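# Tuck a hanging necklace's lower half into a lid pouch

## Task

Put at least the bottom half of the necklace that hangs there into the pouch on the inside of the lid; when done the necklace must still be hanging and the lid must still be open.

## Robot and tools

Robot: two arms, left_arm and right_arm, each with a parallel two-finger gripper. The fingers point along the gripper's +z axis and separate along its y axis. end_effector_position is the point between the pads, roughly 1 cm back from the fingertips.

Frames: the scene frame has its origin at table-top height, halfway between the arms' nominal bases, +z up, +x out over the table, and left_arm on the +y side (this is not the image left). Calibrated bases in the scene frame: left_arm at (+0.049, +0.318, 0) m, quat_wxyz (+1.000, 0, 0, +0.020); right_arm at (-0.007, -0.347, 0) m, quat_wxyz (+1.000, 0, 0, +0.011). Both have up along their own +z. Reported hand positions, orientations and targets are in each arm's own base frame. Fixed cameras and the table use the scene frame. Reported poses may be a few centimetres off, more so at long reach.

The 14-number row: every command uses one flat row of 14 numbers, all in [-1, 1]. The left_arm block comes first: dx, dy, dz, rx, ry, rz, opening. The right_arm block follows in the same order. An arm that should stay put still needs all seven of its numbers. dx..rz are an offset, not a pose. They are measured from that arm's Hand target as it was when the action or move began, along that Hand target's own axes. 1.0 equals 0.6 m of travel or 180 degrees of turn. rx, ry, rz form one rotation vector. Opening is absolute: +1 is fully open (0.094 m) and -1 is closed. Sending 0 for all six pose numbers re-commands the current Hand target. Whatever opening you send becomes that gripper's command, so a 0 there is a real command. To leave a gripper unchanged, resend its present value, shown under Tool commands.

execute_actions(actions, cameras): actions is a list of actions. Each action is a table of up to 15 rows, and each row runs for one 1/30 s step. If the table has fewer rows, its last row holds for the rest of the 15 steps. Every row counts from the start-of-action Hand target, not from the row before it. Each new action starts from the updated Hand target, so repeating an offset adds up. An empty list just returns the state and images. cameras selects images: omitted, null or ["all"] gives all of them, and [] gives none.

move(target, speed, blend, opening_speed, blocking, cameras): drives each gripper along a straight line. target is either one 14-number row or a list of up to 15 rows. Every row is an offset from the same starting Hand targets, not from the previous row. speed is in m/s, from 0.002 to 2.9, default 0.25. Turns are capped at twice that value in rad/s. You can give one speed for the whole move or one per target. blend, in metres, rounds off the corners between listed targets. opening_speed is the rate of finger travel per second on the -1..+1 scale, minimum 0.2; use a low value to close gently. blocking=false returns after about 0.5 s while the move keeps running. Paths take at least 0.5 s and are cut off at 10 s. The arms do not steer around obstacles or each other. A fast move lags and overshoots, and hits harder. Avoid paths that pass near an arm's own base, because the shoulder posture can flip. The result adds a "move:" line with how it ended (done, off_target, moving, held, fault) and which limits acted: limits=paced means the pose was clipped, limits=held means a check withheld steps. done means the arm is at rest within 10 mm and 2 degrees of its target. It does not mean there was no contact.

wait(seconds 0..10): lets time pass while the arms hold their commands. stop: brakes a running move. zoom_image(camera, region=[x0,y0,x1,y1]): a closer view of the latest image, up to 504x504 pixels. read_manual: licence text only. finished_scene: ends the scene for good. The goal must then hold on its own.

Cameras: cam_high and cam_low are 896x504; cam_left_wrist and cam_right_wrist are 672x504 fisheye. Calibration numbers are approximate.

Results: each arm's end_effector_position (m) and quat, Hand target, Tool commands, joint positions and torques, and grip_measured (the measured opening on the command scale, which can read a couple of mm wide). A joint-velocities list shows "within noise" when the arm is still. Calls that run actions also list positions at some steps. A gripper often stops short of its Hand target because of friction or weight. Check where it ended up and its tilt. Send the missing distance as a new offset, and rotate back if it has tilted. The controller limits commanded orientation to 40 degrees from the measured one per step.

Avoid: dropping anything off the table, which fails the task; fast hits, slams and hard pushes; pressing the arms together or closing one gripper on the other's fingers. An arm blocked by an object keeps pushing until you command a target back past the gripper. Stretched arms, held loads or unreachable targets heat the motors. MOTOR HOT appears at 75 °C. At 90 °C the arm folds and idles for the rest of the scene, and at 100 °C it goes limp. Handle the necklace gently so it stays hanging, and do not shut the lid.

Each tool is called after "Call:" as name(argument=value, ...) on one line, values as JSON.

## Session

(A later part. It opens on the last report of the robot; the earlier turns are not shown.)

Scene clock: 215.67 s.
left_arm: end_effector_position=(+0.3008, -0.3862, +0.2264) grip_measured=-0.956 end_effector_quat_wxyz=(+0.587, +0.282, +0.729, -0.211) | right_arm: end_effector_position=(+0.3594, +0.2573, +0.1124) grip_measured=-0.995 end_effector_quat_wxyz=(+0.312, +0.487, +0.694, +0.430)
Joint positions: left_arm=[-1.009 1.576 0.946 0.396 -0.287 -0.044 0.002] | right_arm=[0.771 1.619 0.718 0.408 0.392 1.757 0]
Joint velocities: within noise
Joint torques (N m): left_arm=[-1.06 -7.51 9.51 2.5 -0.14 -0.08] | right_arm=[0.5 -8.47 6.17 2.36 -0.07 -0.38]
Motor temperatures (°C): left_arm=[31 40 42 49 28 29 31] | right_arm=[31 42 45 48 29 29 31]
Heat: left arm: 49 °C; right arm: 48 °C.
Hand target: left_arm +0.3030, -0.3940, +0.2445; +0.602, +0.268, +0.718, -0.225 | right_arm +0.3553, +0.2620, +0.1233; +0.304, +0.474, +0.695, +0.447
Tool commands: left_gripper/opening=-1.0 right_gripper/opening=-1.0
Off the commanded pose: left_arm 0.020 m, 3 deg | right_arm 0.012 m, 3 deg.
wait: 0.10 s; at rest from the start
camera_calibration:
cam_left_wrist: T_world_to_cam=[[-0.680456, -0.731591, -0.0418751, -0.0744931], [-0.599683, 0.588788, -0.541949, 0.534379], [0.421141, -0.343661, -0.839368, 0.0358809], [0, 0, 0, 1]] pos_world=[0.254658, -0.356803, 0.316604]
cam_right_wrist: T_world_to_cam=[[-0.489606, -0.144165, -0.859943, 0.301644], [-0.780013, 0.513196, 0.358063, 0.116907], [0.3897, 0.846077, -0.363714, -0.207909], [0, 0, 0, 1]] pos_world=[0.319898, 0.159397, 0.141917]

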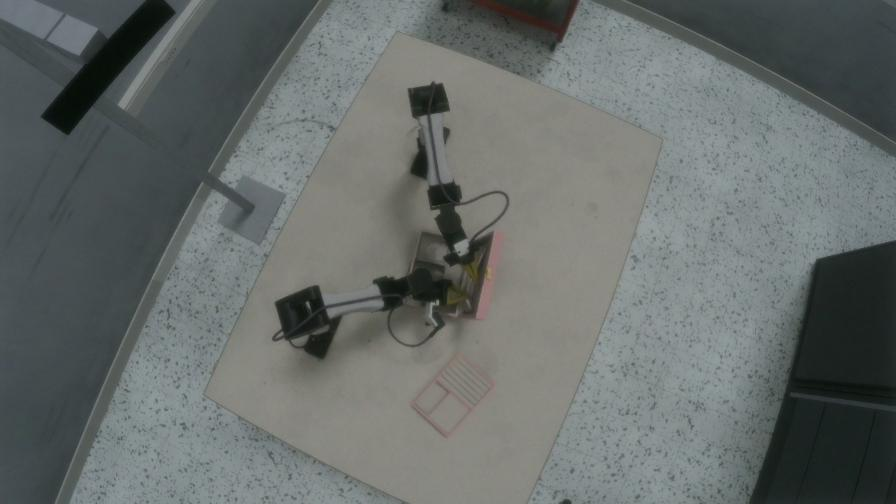

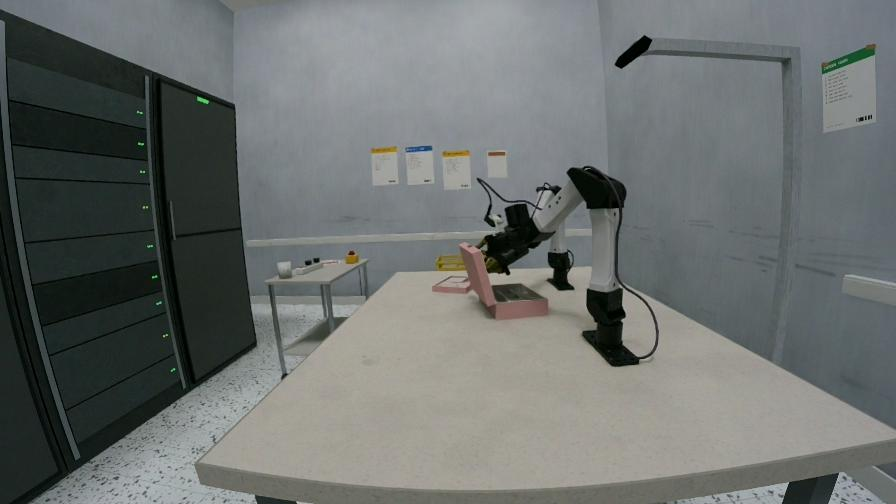

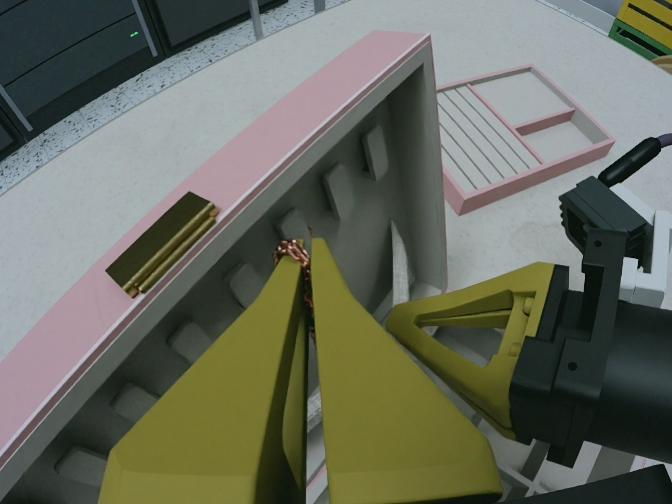

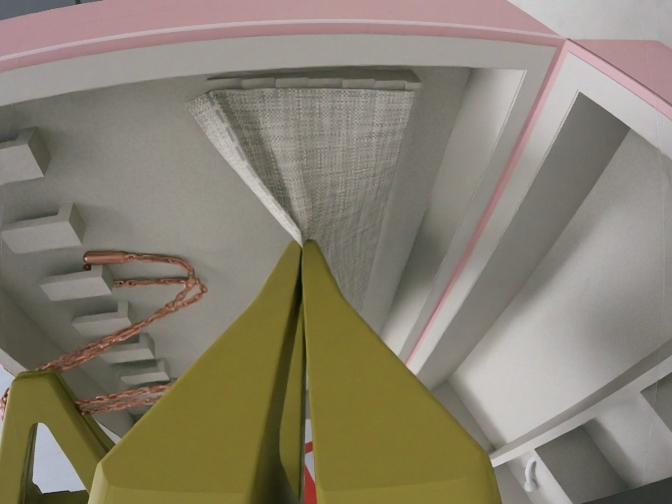

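Call:
move(target=[-0.0026, 0.0131, 0.0149, 0, 0, 0, -1, 0, 0, 0, 0, 0, 0, -1], speed=0.06, cameras=["cam_high", "cam_right_wrist", "cam_left_wrist"])

Call:
zoom_image(camera="cam_high", region=[440, 250, 500, 320])

Call:
zoom_image(camera="cam_right_wrist", region=[0, 200, 320, 504])

Scene clock: 223.70 s.
left_arm: end_effector_position=(+0.3092, -0.3884, +0.2279) grip_measured=-0.956 end_effector_quat_wxyz=(+0.588, +0.278, +0.729, -0.212) | right_arm: end_effector_position=(+0.3594, +0.2573, +0.1124) grip_measured=-0.995 end_effector_quat_wxyz=(+0.312, +0.487, +0.694, +0.430)
Joint positions: left_arm=[-0.993 1.599 0.972 0.398 -0.275 -0.045 0.002] | right_arm=[0.771 1.619 0.718 0.408 0.392 1.757 0]
Joint velocities: within noise
Joint torques (N m): left_arm=[0.28 -7.54 9.29 2.49 -0.04 -0.04] | right_arm=[0.51 -8.49 6.17 2.36 -0.07 -0.38]
Motor temperatures (°C): left_arm=[31 39 43 51 28 29 31] | right_arm=[31 42 45 50 29 29 31]
Heat: left arm: 51 °C; right arm: 50 °C.
Hand target: left_arm +0.3150, -0.3940, +0.2445; +0.602, +0.268, +0.718, -0.225 | right_arm +0.3553, +0.2620, +0.1233; +0.304, +0.474, +0.695, +0.447
Off the commanded pose: left_arm 0.018 m, 3 deg | right_arm 0.013 m, 3 deg.
move: off_target (left_arm, right_arm)
camera_calibration:
cam_left_wrist: T_world_to_cam=[[-0.677253, -0.73481, -0.0371889, -0.073677], [-0.602313, 0.582745, -0.545553, 0.540863], [0.422549, -0.347078, -0.837251, 0.030552], [0, 0, 0, 1]] pos_world=[0.262961, -0.35872, 0.317909]
cam_right_wrist: T_world_to_cam=[[-0.489606, -0.144165, -0.859943, 0.301644], [-0.780013, 0.513196, 0.358063, 0.116907], [0.3897, 0.846077, -0.363714, -0.207909], [0, 0, 0, 1]] pos_world=[0.319898, 0.159397, 0.141917]
Images, in order (width x height): cam_high 896x504, cam_left_wrist 672x504, cam_right_wrist 672x504.

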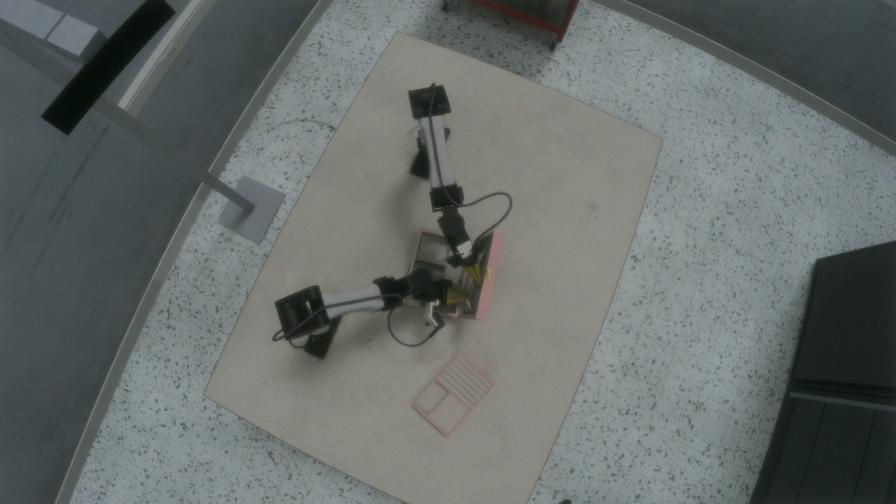

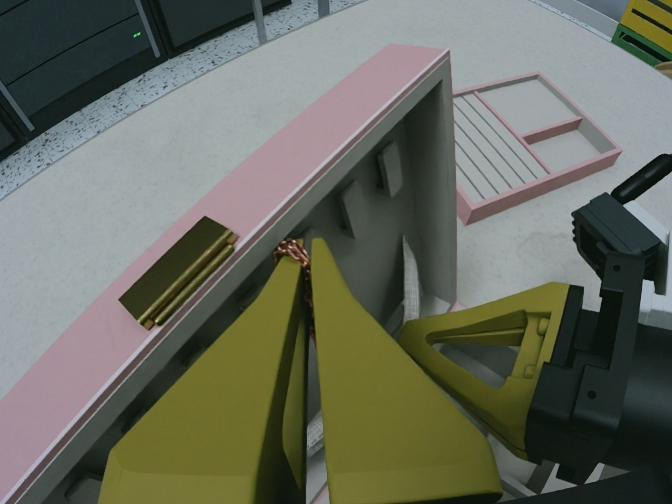

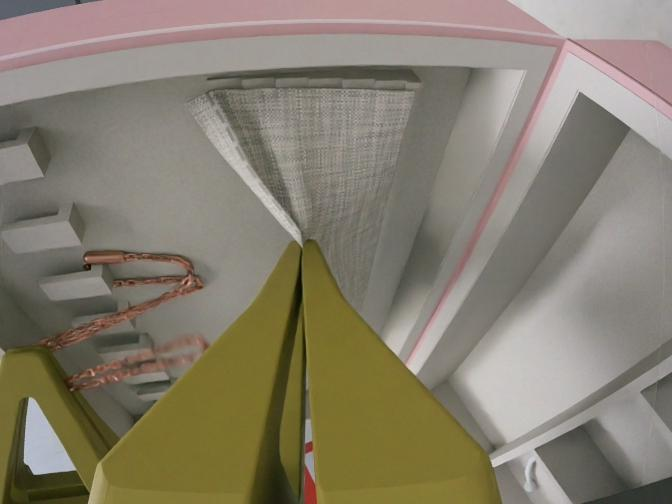

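Scaled by 7.200.

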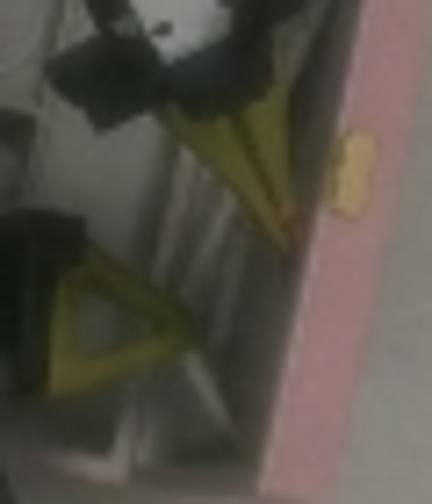

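Scaled by 1.575 from the camera's 672x504 image, which has a finer 960x720 frame.

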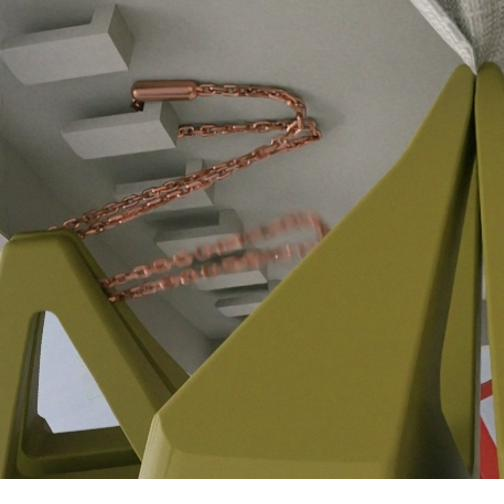

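Call:
wait(seconds=0.1)

Scene clock: 224.50 s.
left_arm: end_effector_position=(+0.3091, -0.3885, +0.2279) grip_measured=-0.956 end_effector_quat_wxyz=(+0.588, +0.279, +0.729, -0.212) | right_arm: end_effector_position=(+0.3594, +0.2573, +0.1124) grip_measured=-0.995 end_effector_quat_wxyz=(+0.312, +0.487, +0.694, +0.430)
Joint positions: left_arm=[-0.993 1.599 0.972 0.398 -0.274 -0.045 0.002] | right_arm=[0.771 1.619 0.718 0.408 0.392 1.757 0]
Joint velocities: within noise
Joint torques (N m): left_arm=[0.34 -7.75 9.16 2.5 -0.02 -0.03] | right_arm=[0.49 -8.43 6.17 2.36 -0.07 -0.38]
Motor temperatures (°C): left_arm=[31 39 43 51 28 29 31] | right_arm=[31 42 45 50 29 29 31]
Heat: left arm: 51 °C; right arm: 50 °C.
Hand target: left_arm +0.3151, -0.3939, +0.2444; +0.602, +0.268, +0.718, -0.225 | right_arm +0.3553, +0.2620, +0.1233; +0.304, +0.474, +0.695, +0.447
Tool commands: left_gripper/opening=-1.0 right_gripper/opening=-1.0
Off the commanded pose: left_arm 0.018 m, 3 deg | right_arm 0.013 m, 3 deg.
wait: 0.10 s; at rest from the start
camera_calibration:
cam_left_wrist: T_world_to_cam=[[-0.677837, -0.734279, -0.0370338, -0.073524], [-0.601946, 0.583187, -0.545485, 0.540901], [0.422136, -0.347458, -0.837302, 0.0305486], [0, 0, 0, 1]] pos_world=[0.26286, -0.358819, 0.317909]
cam_right_wrist: T_world_to_cam=[[-0.489606, -0.144165, -0.859943, 0.301644], [-0.780013, 0.513196, 0.358063, 0.116907], [0.3897, 0.846077, -0.363714, -0.207909], [0, 0, 0, 1]] pos_world=[0.319898, 0.159397, 0.141917]

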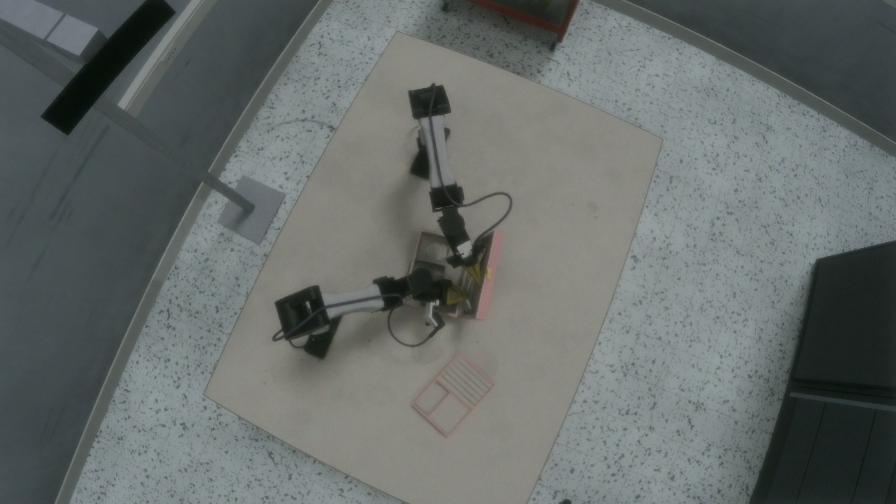

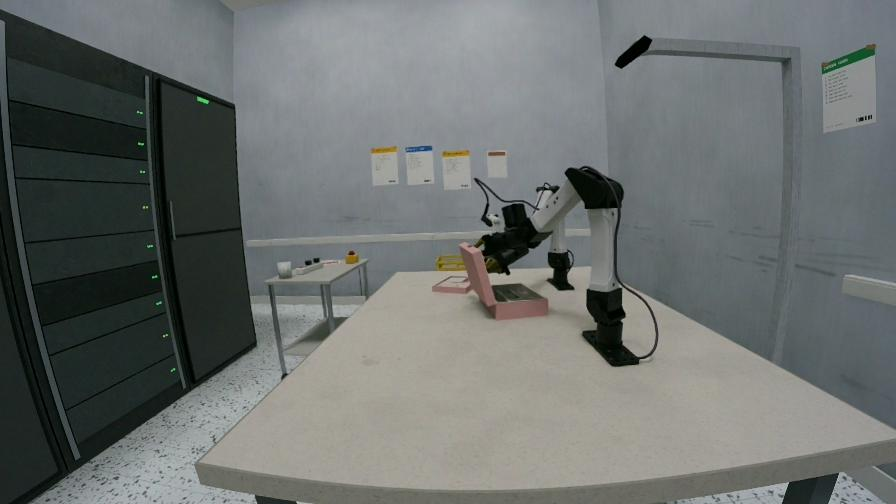

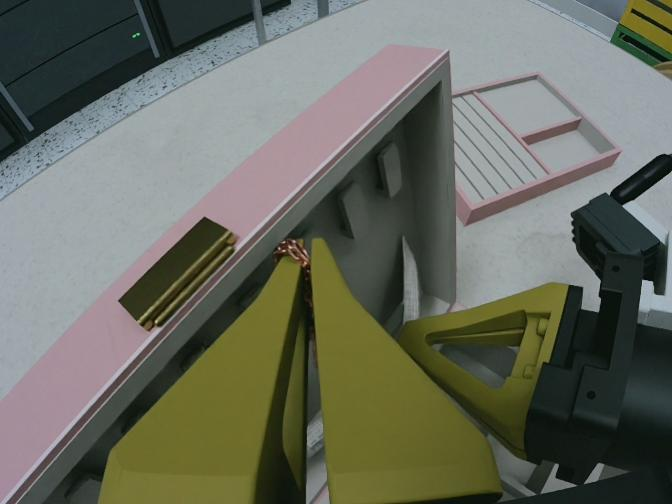

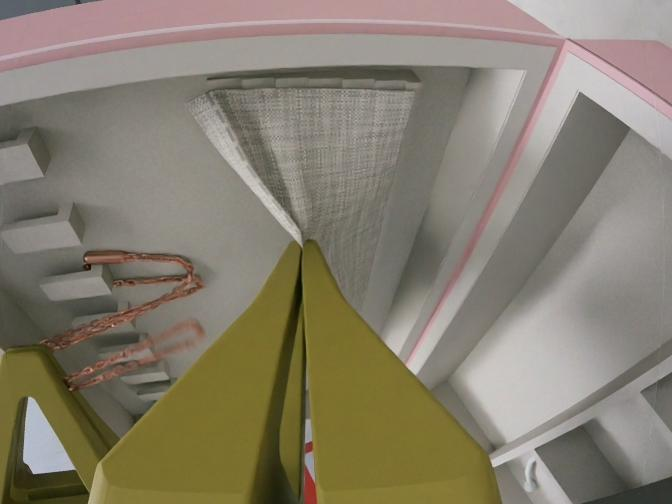

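Call:
zoom_image(camera="cam_right_wrist", region=[0, 200, 320, 440])

Call:
zoom_image(camera="cam_high", region=[430, 220, 530, 330])

Call:
zoom_image(camera="cam_left_wrist", region=[220, 120, 480, 340])

Scaled by 1.575 from the camera's 672x504 image, which has a finer 960x720 frame.

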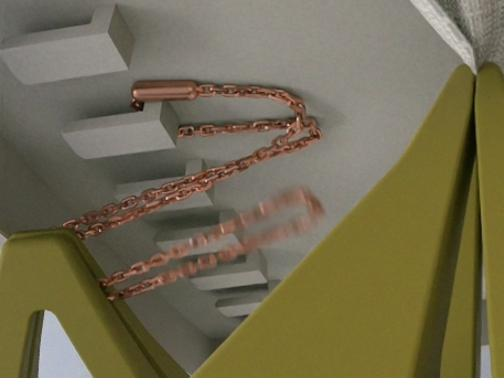

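Scaled by 4.582.

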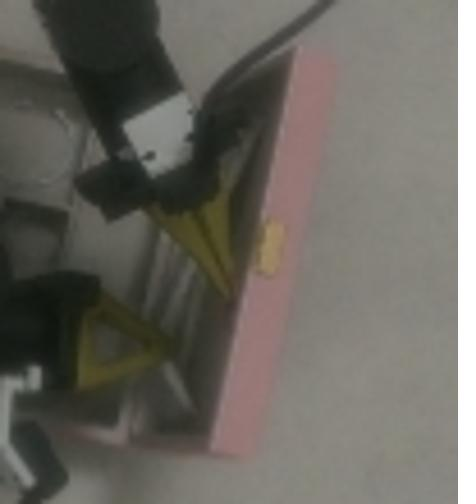

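Scaled by 1.938 from the camera's 672x504 image, which has a finer 960x720 frame.

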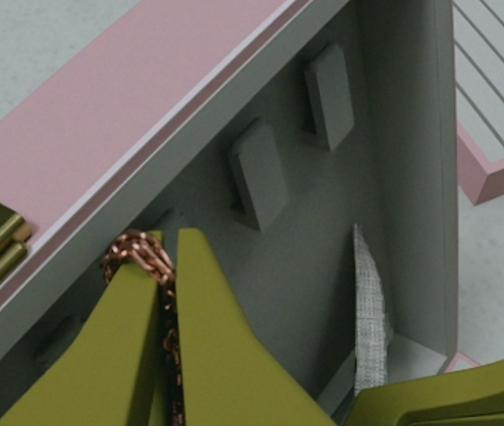

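Call:
zoom_image(camera="cam_left_wrist", region=[260, 340, 400, 504])

Scaled by 3.073 from the camera's 672x504 image, which has a finer 960x720 frame.

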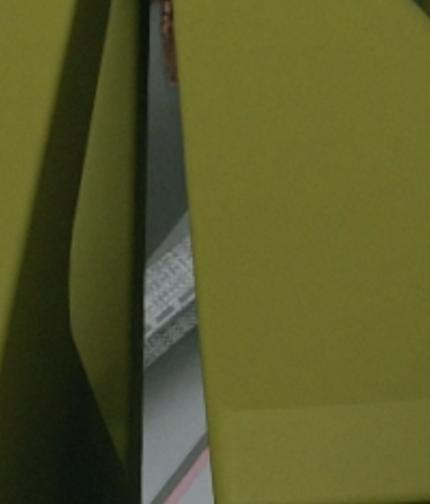

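Call:
move(target=[0.0492, 0, 0.0087, 0, 0, 0, -1, 0, 0, 0, 0, 0, 0, -1], speed=0.05, cameras=["cam_high", "cam_left_wrist", "cam_right_wrist"])

Scene clock: 229.93 s.
left_arm: end_effector_position=(+0.3127, -0.3943, +0.2140) grip_measured=-0.956 end_effector_quat_wxyz=(+0.598, +0.273, +0.721, -0.220) | right_arm: end_effector_position=(+0.3594, +0.2573, +0.1124) grip_measured=-0.995 end_effector_quat_wxyz=(+0.312, +0.486, +0.694, +0.430)
Joint positions: left_arm=[-0.993 1.655 0.936 0.523 -0.273 -0.045 0.002] | right_arm=[0.771 1.619 0.718 0.408 0.392 1.757 0]
Joint velocities: within noise
Joint torques (N m): left_arm=[0.4 -8.09 5.76 2.47 0.05 -0.06] | right_arm=[0.49 -8.46 6.17 2.36 -0.07 -0.38]
Motor temperatures (°C): left_arm=[31 39 42 52 28 29 31] | right_arm=[31 42 45 51 29 29 31]
Heat: left arm: 52 °C; right arm: 51 °C.
Hand target: left_arm +0.3150, -0.3940, +0.2145; +0.602, +0.268, +0.718, -0.225 | right_arm +0.3553, +0.2620, +0.1233; +0.304, +0.474, +0.695, +0.447
Off the commanded pose: left_arm 0.002 m, 1 deg | right_arm 0.013 m, 3 deg.
move: off_target (right_arm)
camera_calibration:
cam_left_wrist: T_world_to_cam=[[-0.67779, -0.734697, -0.028675, -0.07773], [-0.591325, 0.567871, -0.572588, 0.535302], [0.436962, -0.371138, -0.819341, -0.00239061], [0, 0, 0, 1]] pos_world=[0.264897, -0.361978, 0.30232]
cam_right_wrist: T_world_to_cam=[[-0.489483, -0.144592, -0.859941, 0.301688], [-0.780135, 0.513221, 0.357763, 0.116933], [0.38961, 0.845989, -0.364015, -0.207909], [0, 0, 0, 1]] pos_world=[0.319898, 0.159498, 0.141918]
Images, in order (width x height): cam_high 896x504, cam_left_wrist 672x504, cam_right_wrist 672x504.

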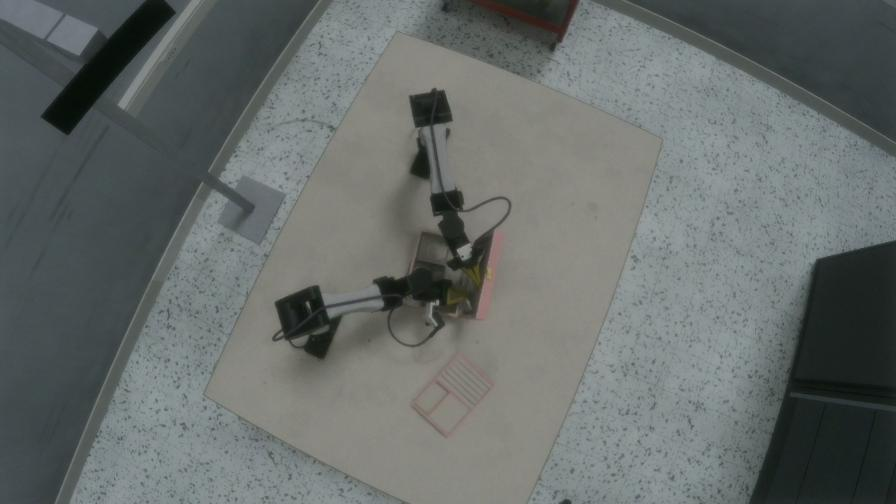

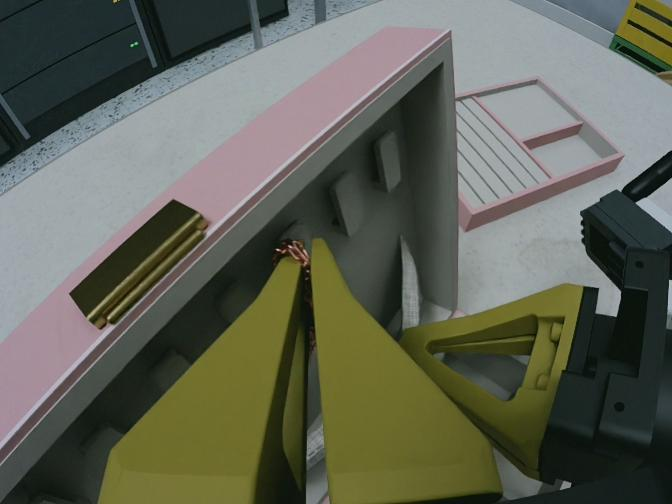

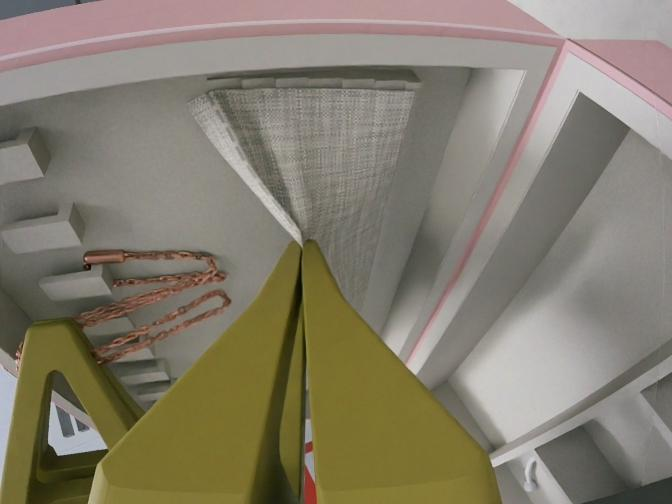

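Call:
zoom_image(camera="cam_left_wrist", region=[260, 220, 400, 504])

Call:
zoom_image(camera="cam_right_wrist", region=[0, 200, 320, 440])

Scaled by 1.775 from the camera's 672x504 image, which has a finer 960x720 frame.

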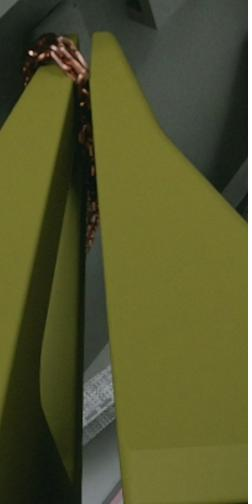

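Scaled by 1.575 from the camera's 672x504 image, which has a finer 960x720 frame.

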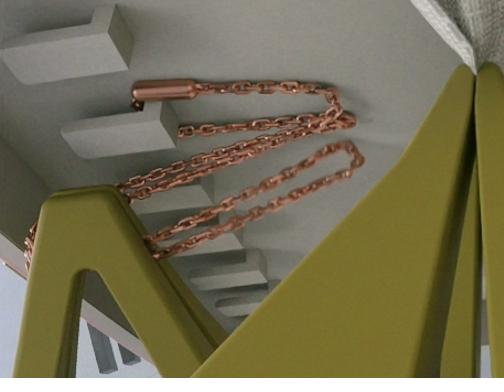

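Call:
move(target=[0.0515, 0.0009, -0.0040, 0, 0, 0, -1, 0, 0, 0, 0, 0, 0, -1], speed=0.05, cameras=["cam_high", "cam_left_wrist", "cam_right_wrist"])

Call:
zoom_image(camera="cam_right_wrist", region=[0, 200, 320, 440])

Call:
zoom_image(camera="cam_left_wrist", region=[240, 220, 460, 504])

Scene clock: 232.37 s.
left_arm: end_effector_position=(+0.3087, -0.3882, +0.1844) grip_measured=-0.956 end_effector_quat_wxyz=(+0.599, +0.272, +0.720, -0.221) | right_arm: end_effector_position=(+0.3594, +0.2573, +0.1124) grip_measured=-0.995 end_effector_quat_wxyz=(+0.312, +0.486, +0.694, +0.430)
Joint positions: left_arm=[-0.993 1.693 0.841 0.658 -0.273 -0.045 0.002] | right_arm=[0.771 1.619 0.718 0.408 0.392 1.757 0]
Joint velocities: within noise
Joint torques (N m): left_arm=[-0.2 -7.99 5.65 2.54 -0.01 -0.07] | right_arm=[0.49 -8.46 6.19 2.36 -0.07 -0.38]
Motor temperatures (°C): left_arm=[31 39 42 52 28 29 31] | right_arm=[31 42 45 51 29 29 31]
Heat: left arm: 52 °C; right arm: 51 °C.
Hand target: left_arm +0.3095, -0.3885, +0.1844; +0.602, +0.268, +0.718, -0.225 | right_arm +0.3553, +0.2620, +0.1233; +0.304, +0.474, +0.695, +0.447
Off the commanded pose: left_arm 0.001 m, 1 deg | right_arm 0.013 m, 3 deg.
move: off_target (right_arm)
camera_calibration:
cam_left_wrist: T_world_to_cam=[[-0.677705, -0.734786, -0.0283943, -0.0768657], [-0.591025, 0.567274, -0.57349, 0.512424], [0.437499, -0.371875, -0.818721, -0.0231668], [0, 0, 0, 1]] pos_world=[0.260899, -0.35578, 0.27272]
cam_right_wrist: T_world_to_cam=[[-0.489483, -0.144592, -0.859941, 0.301688], [-0.780135, 0.513221, 0.357763, 0.116933], [0.38961, 0.845989, -0.364015, -0.207909], [0, 0, 0, 1]] pos_world=[0.319898, 0.159498, 0.141918]
Images, in order (width x height): cam_high 896x504, cam_left_wrist 672x504, cam_right_wrist 672x504.

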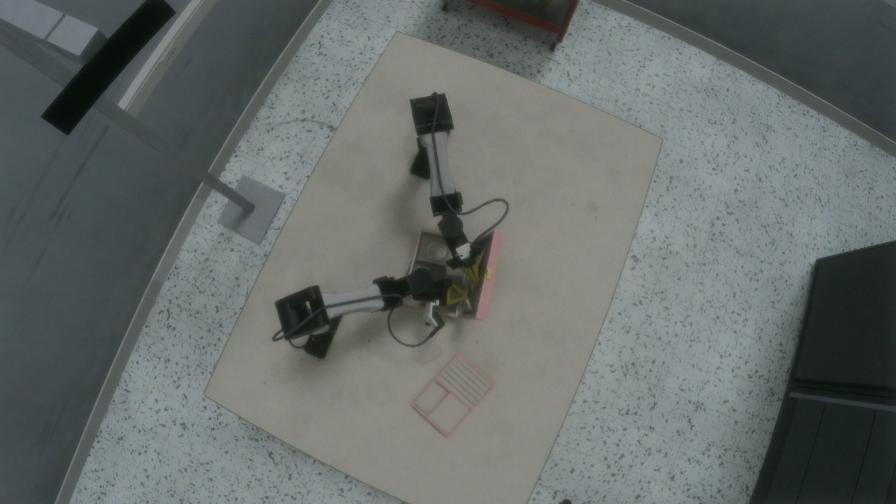

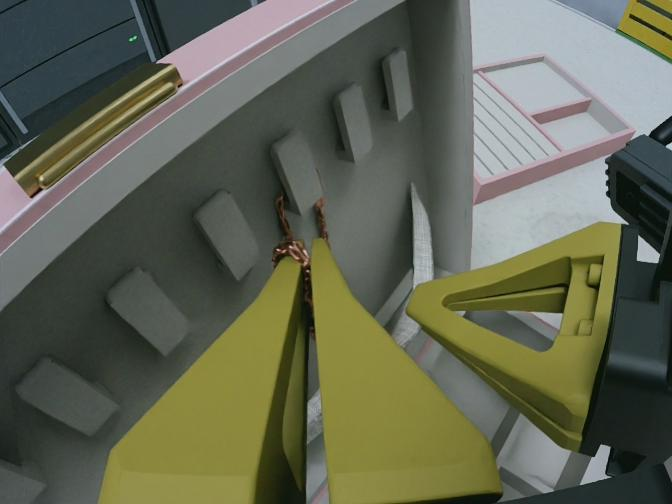

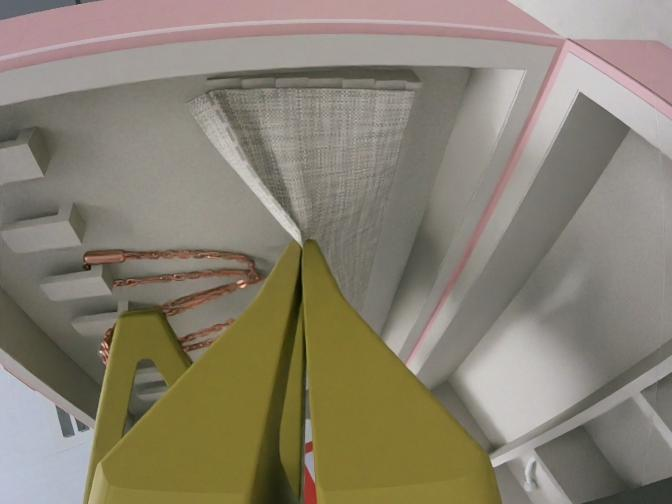

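Scaled by 1.575 from the camera's 672x504 image, which has a finer 960x720 frame.

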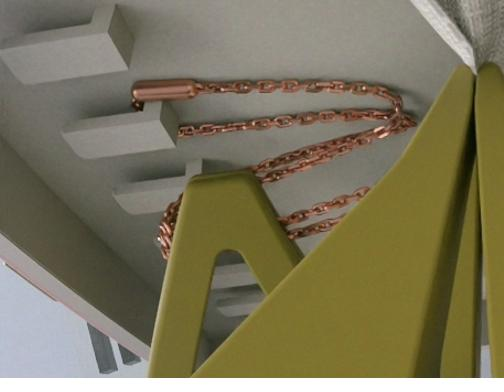

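Scaled by 1.775 from the camera's 672x504 image, which has a finer 960x720 frame.

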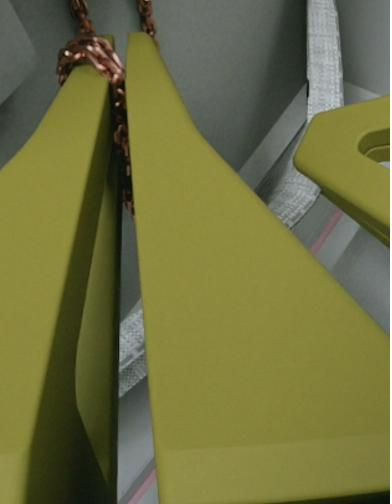

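Call:
move(target=[0.0443, 0, 0.0078, 0, 0, 0, -1, 0, 0, 0, 0, 0, 0, -1], speed=0.05, cameras=["cam_high", "cam_left_wrist", "cam_right_wrist"])

Call:
zoom_image(camera="cam_right_wrist", region=[0, 200, 320, 440])

Call:
zoom_image(camera="cam_left_wrist", region=[240, 220, 460, 504])

Scene clock: 234.70 s.
left_arm: end_effector_position=(+0.3089, -0.3885, +0.1577) grip_measured=-0.956 end_effector_quat_wxyz=(+0.599, +0.272, +0.720, -0.221) | right_arm: end_effector_position=(+0.3594, +0.2573, +0.1124) grip_measured=-0.995 end_effector_quat_wxyz=(+0.312, +0.486, +0.694, +0.430)
Joint positions: left_arm=[-0.993 1.767 0.795 0.779 -0.273 -0.045 0.002] | right_arm=[0.771 1.619 0.718 0.408 0.392 1.757 0]
Joint velocities: within noise
Joint torques (N m): left_arm=[-0.03 -8.34 5.12 2.5 -0.04 -0.03] | right_arm=[0.5 -8.47 6.16 2.36 -0.06 -0.38]
Motor temperatures (°C): left_arm=[31 39 42 52 28 29 31] | right_arm=[31 42 45 51 29 29 31]
Heat: left arm: 52 °C; right arm: 51 °C.
Hand target: left_arm +0.3095, -0.3885, +0.1576; +0.602, +0.268, +0.718, -0.225 | right_arm +0.3553, +0.2620, +0.1233; +0.304, +0.474, +0.695, +0.447
Off the commanded pose: left_arm 0.001 m, 1 deg | right_arm 0.013 m, 3 deg.
move: off_target (right_arm)
camera_calibration:
cam_left_wrist: T_world_to_cam=[[-0.677743, -0.73476, -0.0281489, -0.0777476], [-0.590769, 0.56692, -0.574102, 0.497187], [0.437786, -0.372464, -0.818299, -0.0456154], [0, 0, 0, 1]] pos_world=[0.260999, -0.355981, 0.245921]
cam_right_wrist: T_world_to_cam=[[-0.489483, -0.144592, -0.859941, 0.301688], [-0.780135, 0.513221, 0.357763, 0.116933], [0.38961, 0.845989, -0.364015, -0.207909], [0, 0, 0, 1]] pos_world=[0.319898, 0.159498, 0.141918]
Images, in order (width x height): cam_high 896x504, cam_left_wrist 672x504, cam_right_wrist 672x504.

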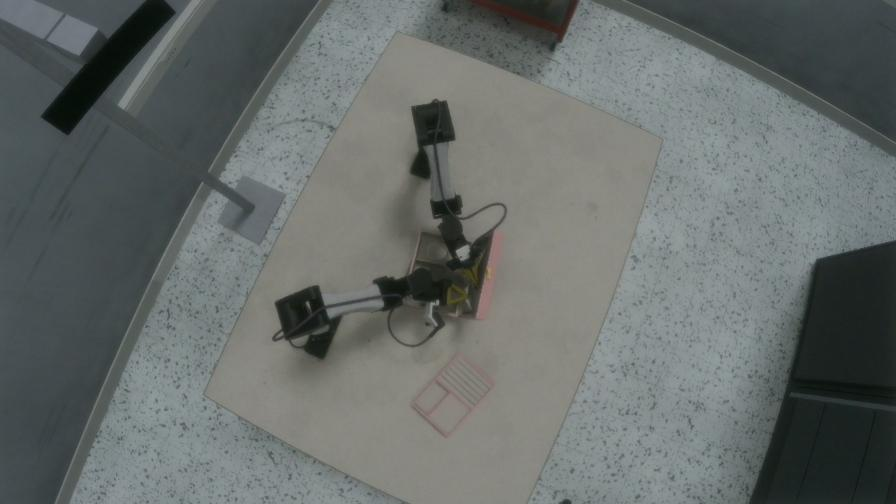

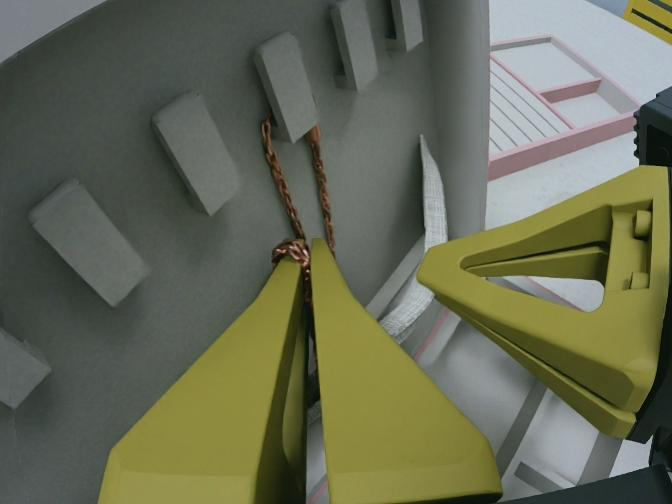

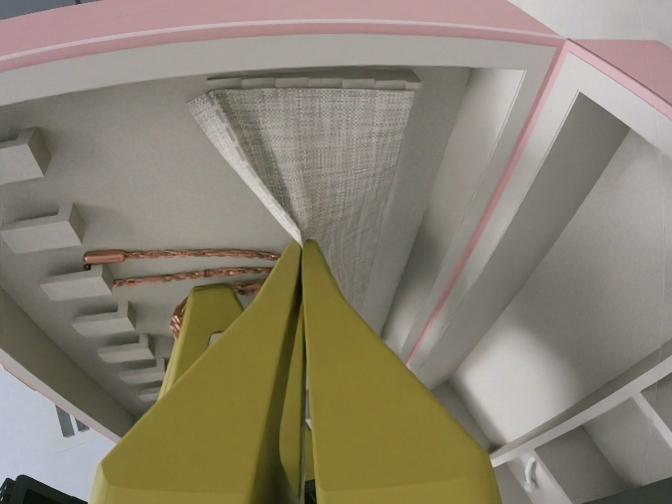

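Scaled by 1.575 from the camera's 672x504 image, which has a finer 960x720 frame.

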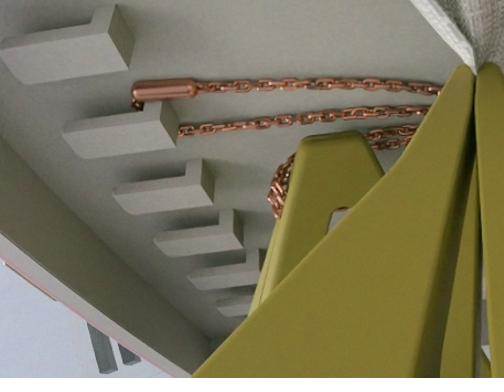

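Scaled by 1.775 from the camera's 672x504 image, which has a finer 960x720 frame.

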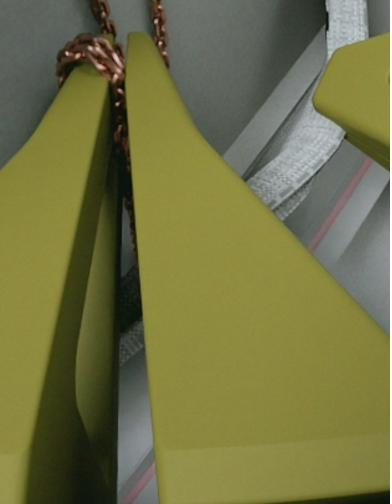

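Call:
zoom_image(camera="cam_left_wrist", region=[250, 210, 350, 310])

Call:
zoom_image(camera="cam_right_wrist", region=[140, 240, 290, 350])

Scaled by 5.040 from the camera's 672x504 image, which has a finer 960x720 frame.

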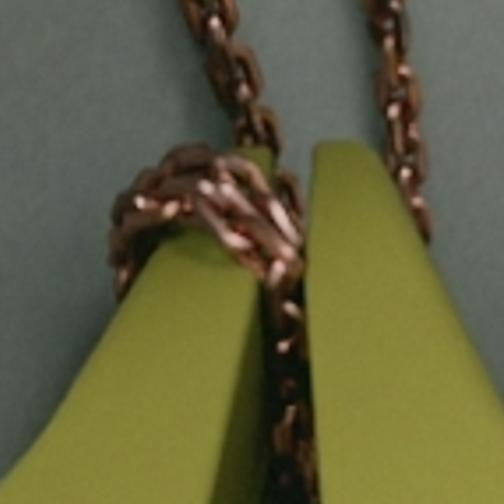

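Scaled by 3.360 from the camera's 672x504 image, which has a finer 960x720 frame.

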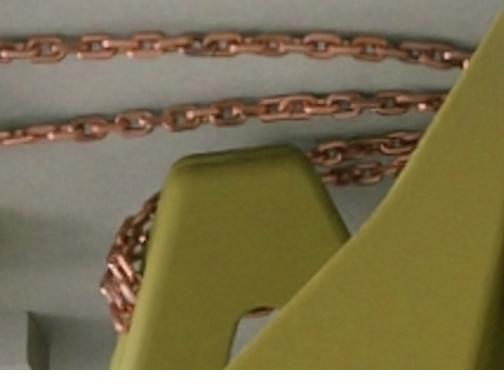

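Call:
move(target=[0.0131, 0, 0.0023, 0, 0.0722, 0, -1, 0, 0, 0, 0, 0, 0, -1], speed=0.04, cameras=["cam_high", "cam_left_wrist", "cam_right_wrist"])

Call:
zoom_image(camera="cam_right_wrist", region=[0, 200, 320, 440])

Call:
zoom_image(camera="cam_left_wrist", region=[240, 180, 460, 464])

Scene clock: 243.67 s.
left_arm: end_effector_position=(+0.3047, -0.3879, +0.1282) grip_measured=-0.956 end_effector_quat_wxyz=(+0.506, +0.304, +0.786, -0.181) | right_arm: end_effector_position=(+0.3592, +0.2578, +0.1124) grip_measured=-0.995 end_effector_quat_wxyz=(+0.311, +0.486, +0.695, +0.430)
Joint positions: left_arm=[-0.993 1.744 0.913 0.381 -0.254 -0.095 0.002] | right_arm=[0.771 1.619 0.718 0.409 0.389 1.757 0]
Joint velocities: within noise
Joint torques (N m): left_arm=[0.54 -12.07 8.1 1.94 -0.01 -0.11] | right_arm=[0.49 -8.43 6.19 2.36 -0.04 -0.38]
Motor temperatures (°C): left_arm=[31 41 41 53 28 29 31] | right_arm=[31 42 45 52 29 29 31]
Heat: left arm: 53 °C; right arm: 52 °C.
Hand target: left_arm +0.3095, -0.3886, +0.1496; +0.517, +0.292, +0.781, -0.194 | right_arm +0.3553, +0.2620, +0.1233; +0.304, +0.474, +0.695, +0.448
Off the commanded pose: left_arm 0.022 m, 2 deg | right_arm 0.012 m, 3 deg.
move: off_target (left_arm, right_arm)
camera_calibration:
cam_left_wrist: T_world_to_cam=[[-0.685703, -0.727, -0.035796, -0.0745999], [-0.671546, 0.650838, -0.354169, 0.506475], [0.280779, -0.218816, -0.934496, 0.0546258], [0, 0, 0, 1]] pos_world=[0.27363, -0.371914, 0.227755]
cam_right_wrist: T_world_to_cam=[[-0.48975, -0.144733, -0.859766, 0.301779], [-0.78125, 0.510606, 0.359069, 0.117498], [0.387032, 0.847546, -0.363142, -0.207784], [0, 0, 0, 1]] pos_world=[0.320011, 0.159789, 0.141814]
Images, in order (width x height): cam_high 896x504, cam_left_wrist 672x504, cam_right_wrist 672x504.

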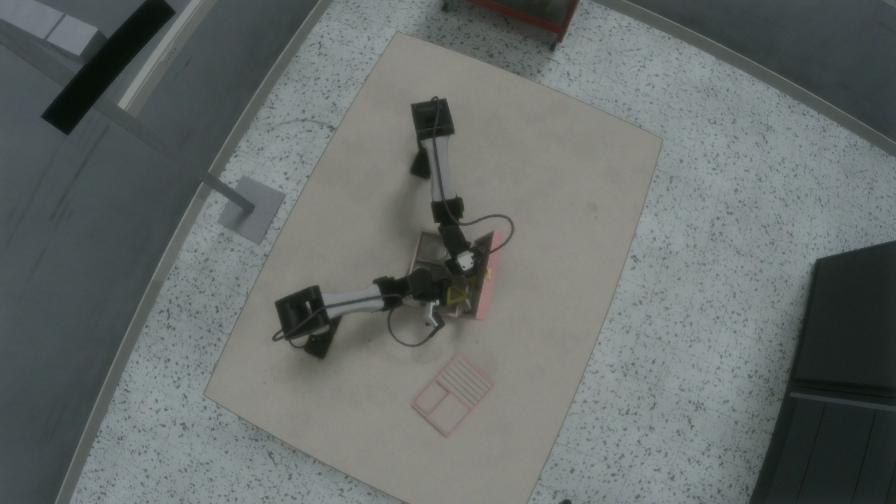

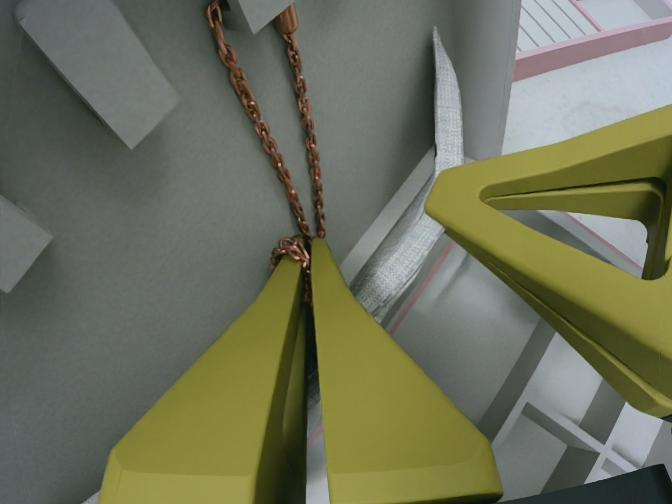

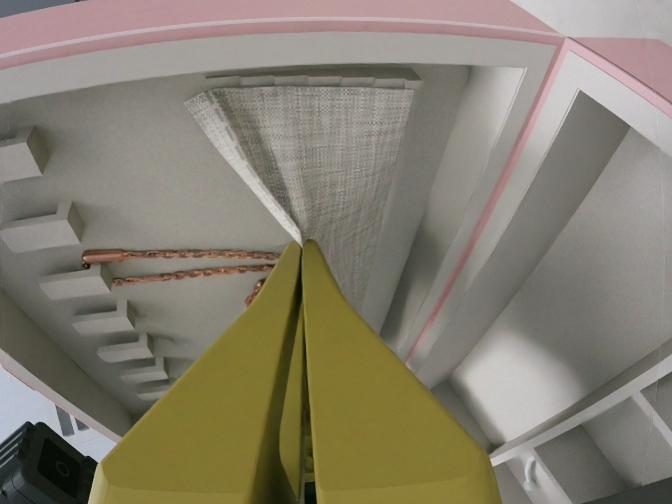

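Scaled by 1.575 from the camera's 672x504 image, which has a finer 960x720 frame.

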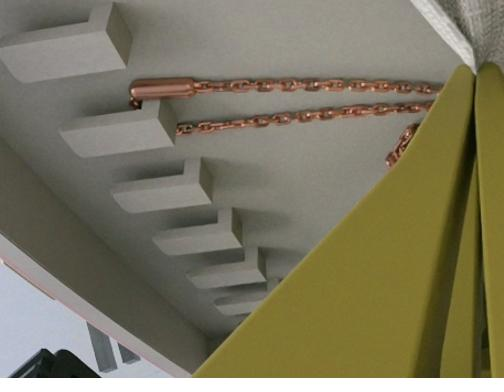

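Scaled by 1.775 from the camera's 672x504 image, which has a finer 960x720 frame.

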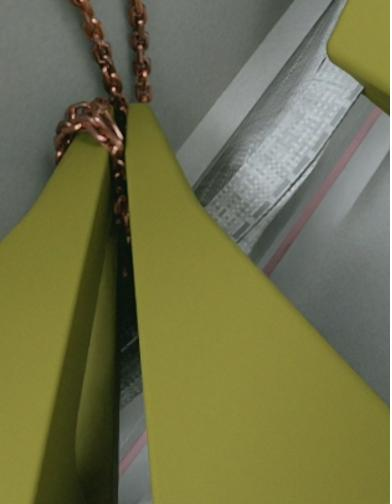

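Call:
move(target=[0, 0, 0, 0, 0, 0, -0.86, 0, 0, 0, 0, 0, 0, -1], opening_speed=0.2, speed=0.03, cameras=["cam_high", "cam_left_wrist", "cam_right_wrist"])

Call:
zoom_image(camera="cam_left_wrist", region=[240, 180, 460, 464])

Scene clock: 245.63 s.
left_arm: end_effector_position=(+0.3045, -0.3880, +0.1279) grip_measured=-0.863 end_effector_quat_wxyz=(+0.506, +0.304, +0.787, -0.181) | right_arm: end_effector_position=(+0.3592, +0.2578, +0.1124) grip_measured=-0.995 end_effector_quat_wxyz=(+0.311, +0.486, +0.695, +0.430)
Joint positions: left_arm=[-0.993 1.744 0.913 0.38 -0.252 -0.096 0.006] | right_arm=[0.771 1.619 0.718 0.409 0.389 1.756 0]
Joint velocities: within noise
Joint torques (N m): left_arm=[0.66 -12.03 8.13 1.93 0.01 -0.12] | right_arm=[0.5 -8.46 6.17 2.35 -0.04 -0.37]
Motor temperatures (°C): left_arm=[31 41 41 52 28 29 31] | right_arm=[31 43 45 52 29 29 31]
Heat: left arm: 52 °C; right arm: 52 °C.
Hand target: left_arm +0.3095, -0.3885, +0.1495; +0.517, +0.292, +0.781, -0.194 | right_arm +0.3553, +0.2620, +0.1233; +0.304, +0.474, +0.695, +0.448
Off the commanded pose: left_arm 0.022 m, 2 deg | right_arm 0.012 m, 3 deg.
move: off_target (left_arm, right_arm)
camera_calibration:
cam_left_wrist: T_world_to_cam=[[-0.686285, -0.726491, -0.0349841, -0.0745895], [-0.671698, 0.651506, -0.352649, 0.506308], [0.278989, -0.218519, -0.935102, 0.0550928], [0, 0, 0, 1]] pos_world=[0.273526, -0.372012, 0.227457]
cam_right_wrist: T_world_to_cam=[[-0.489626, -0.14516, -0.859764, 0.301809], [-0.781371, 0.51063, 0.358769, 0.117576], [0.386943, 0.847458, -0.363442, -0.207699], [0, 0, 0, 1]] pos_world=[0.320012, 0.159789, 0.141816]
Images, in order (width x height): cam_high 896x504, cam_left_wrist 672x504, cam_right_wrist 672x504.

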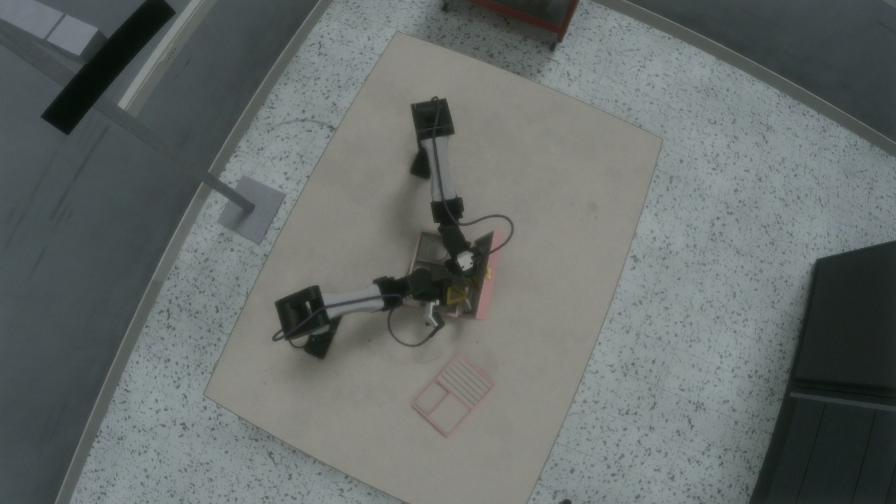

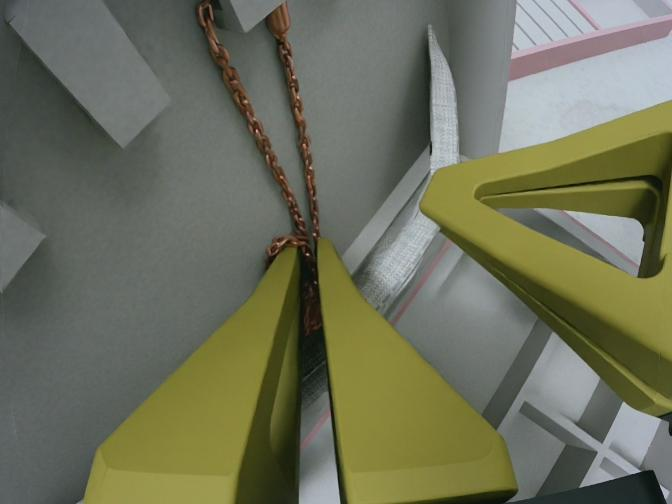

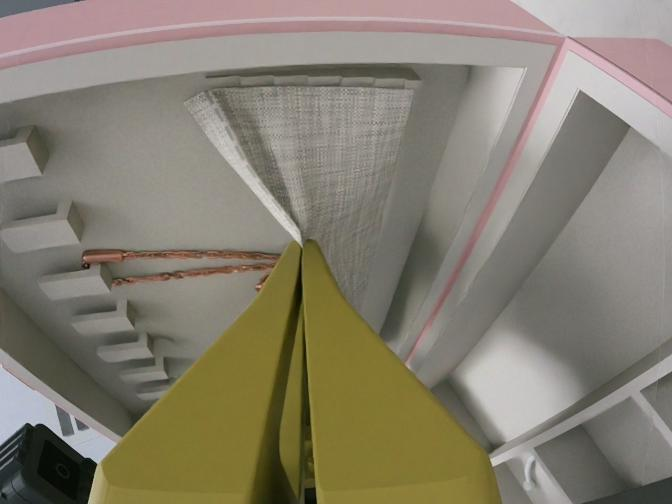

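Scaled by 1.775 from the camera's 672x504 image, which has a finer 960x720 frame.

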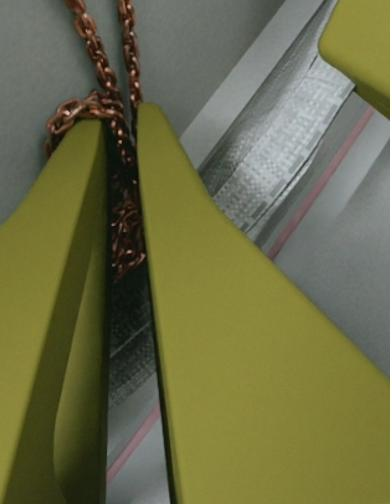

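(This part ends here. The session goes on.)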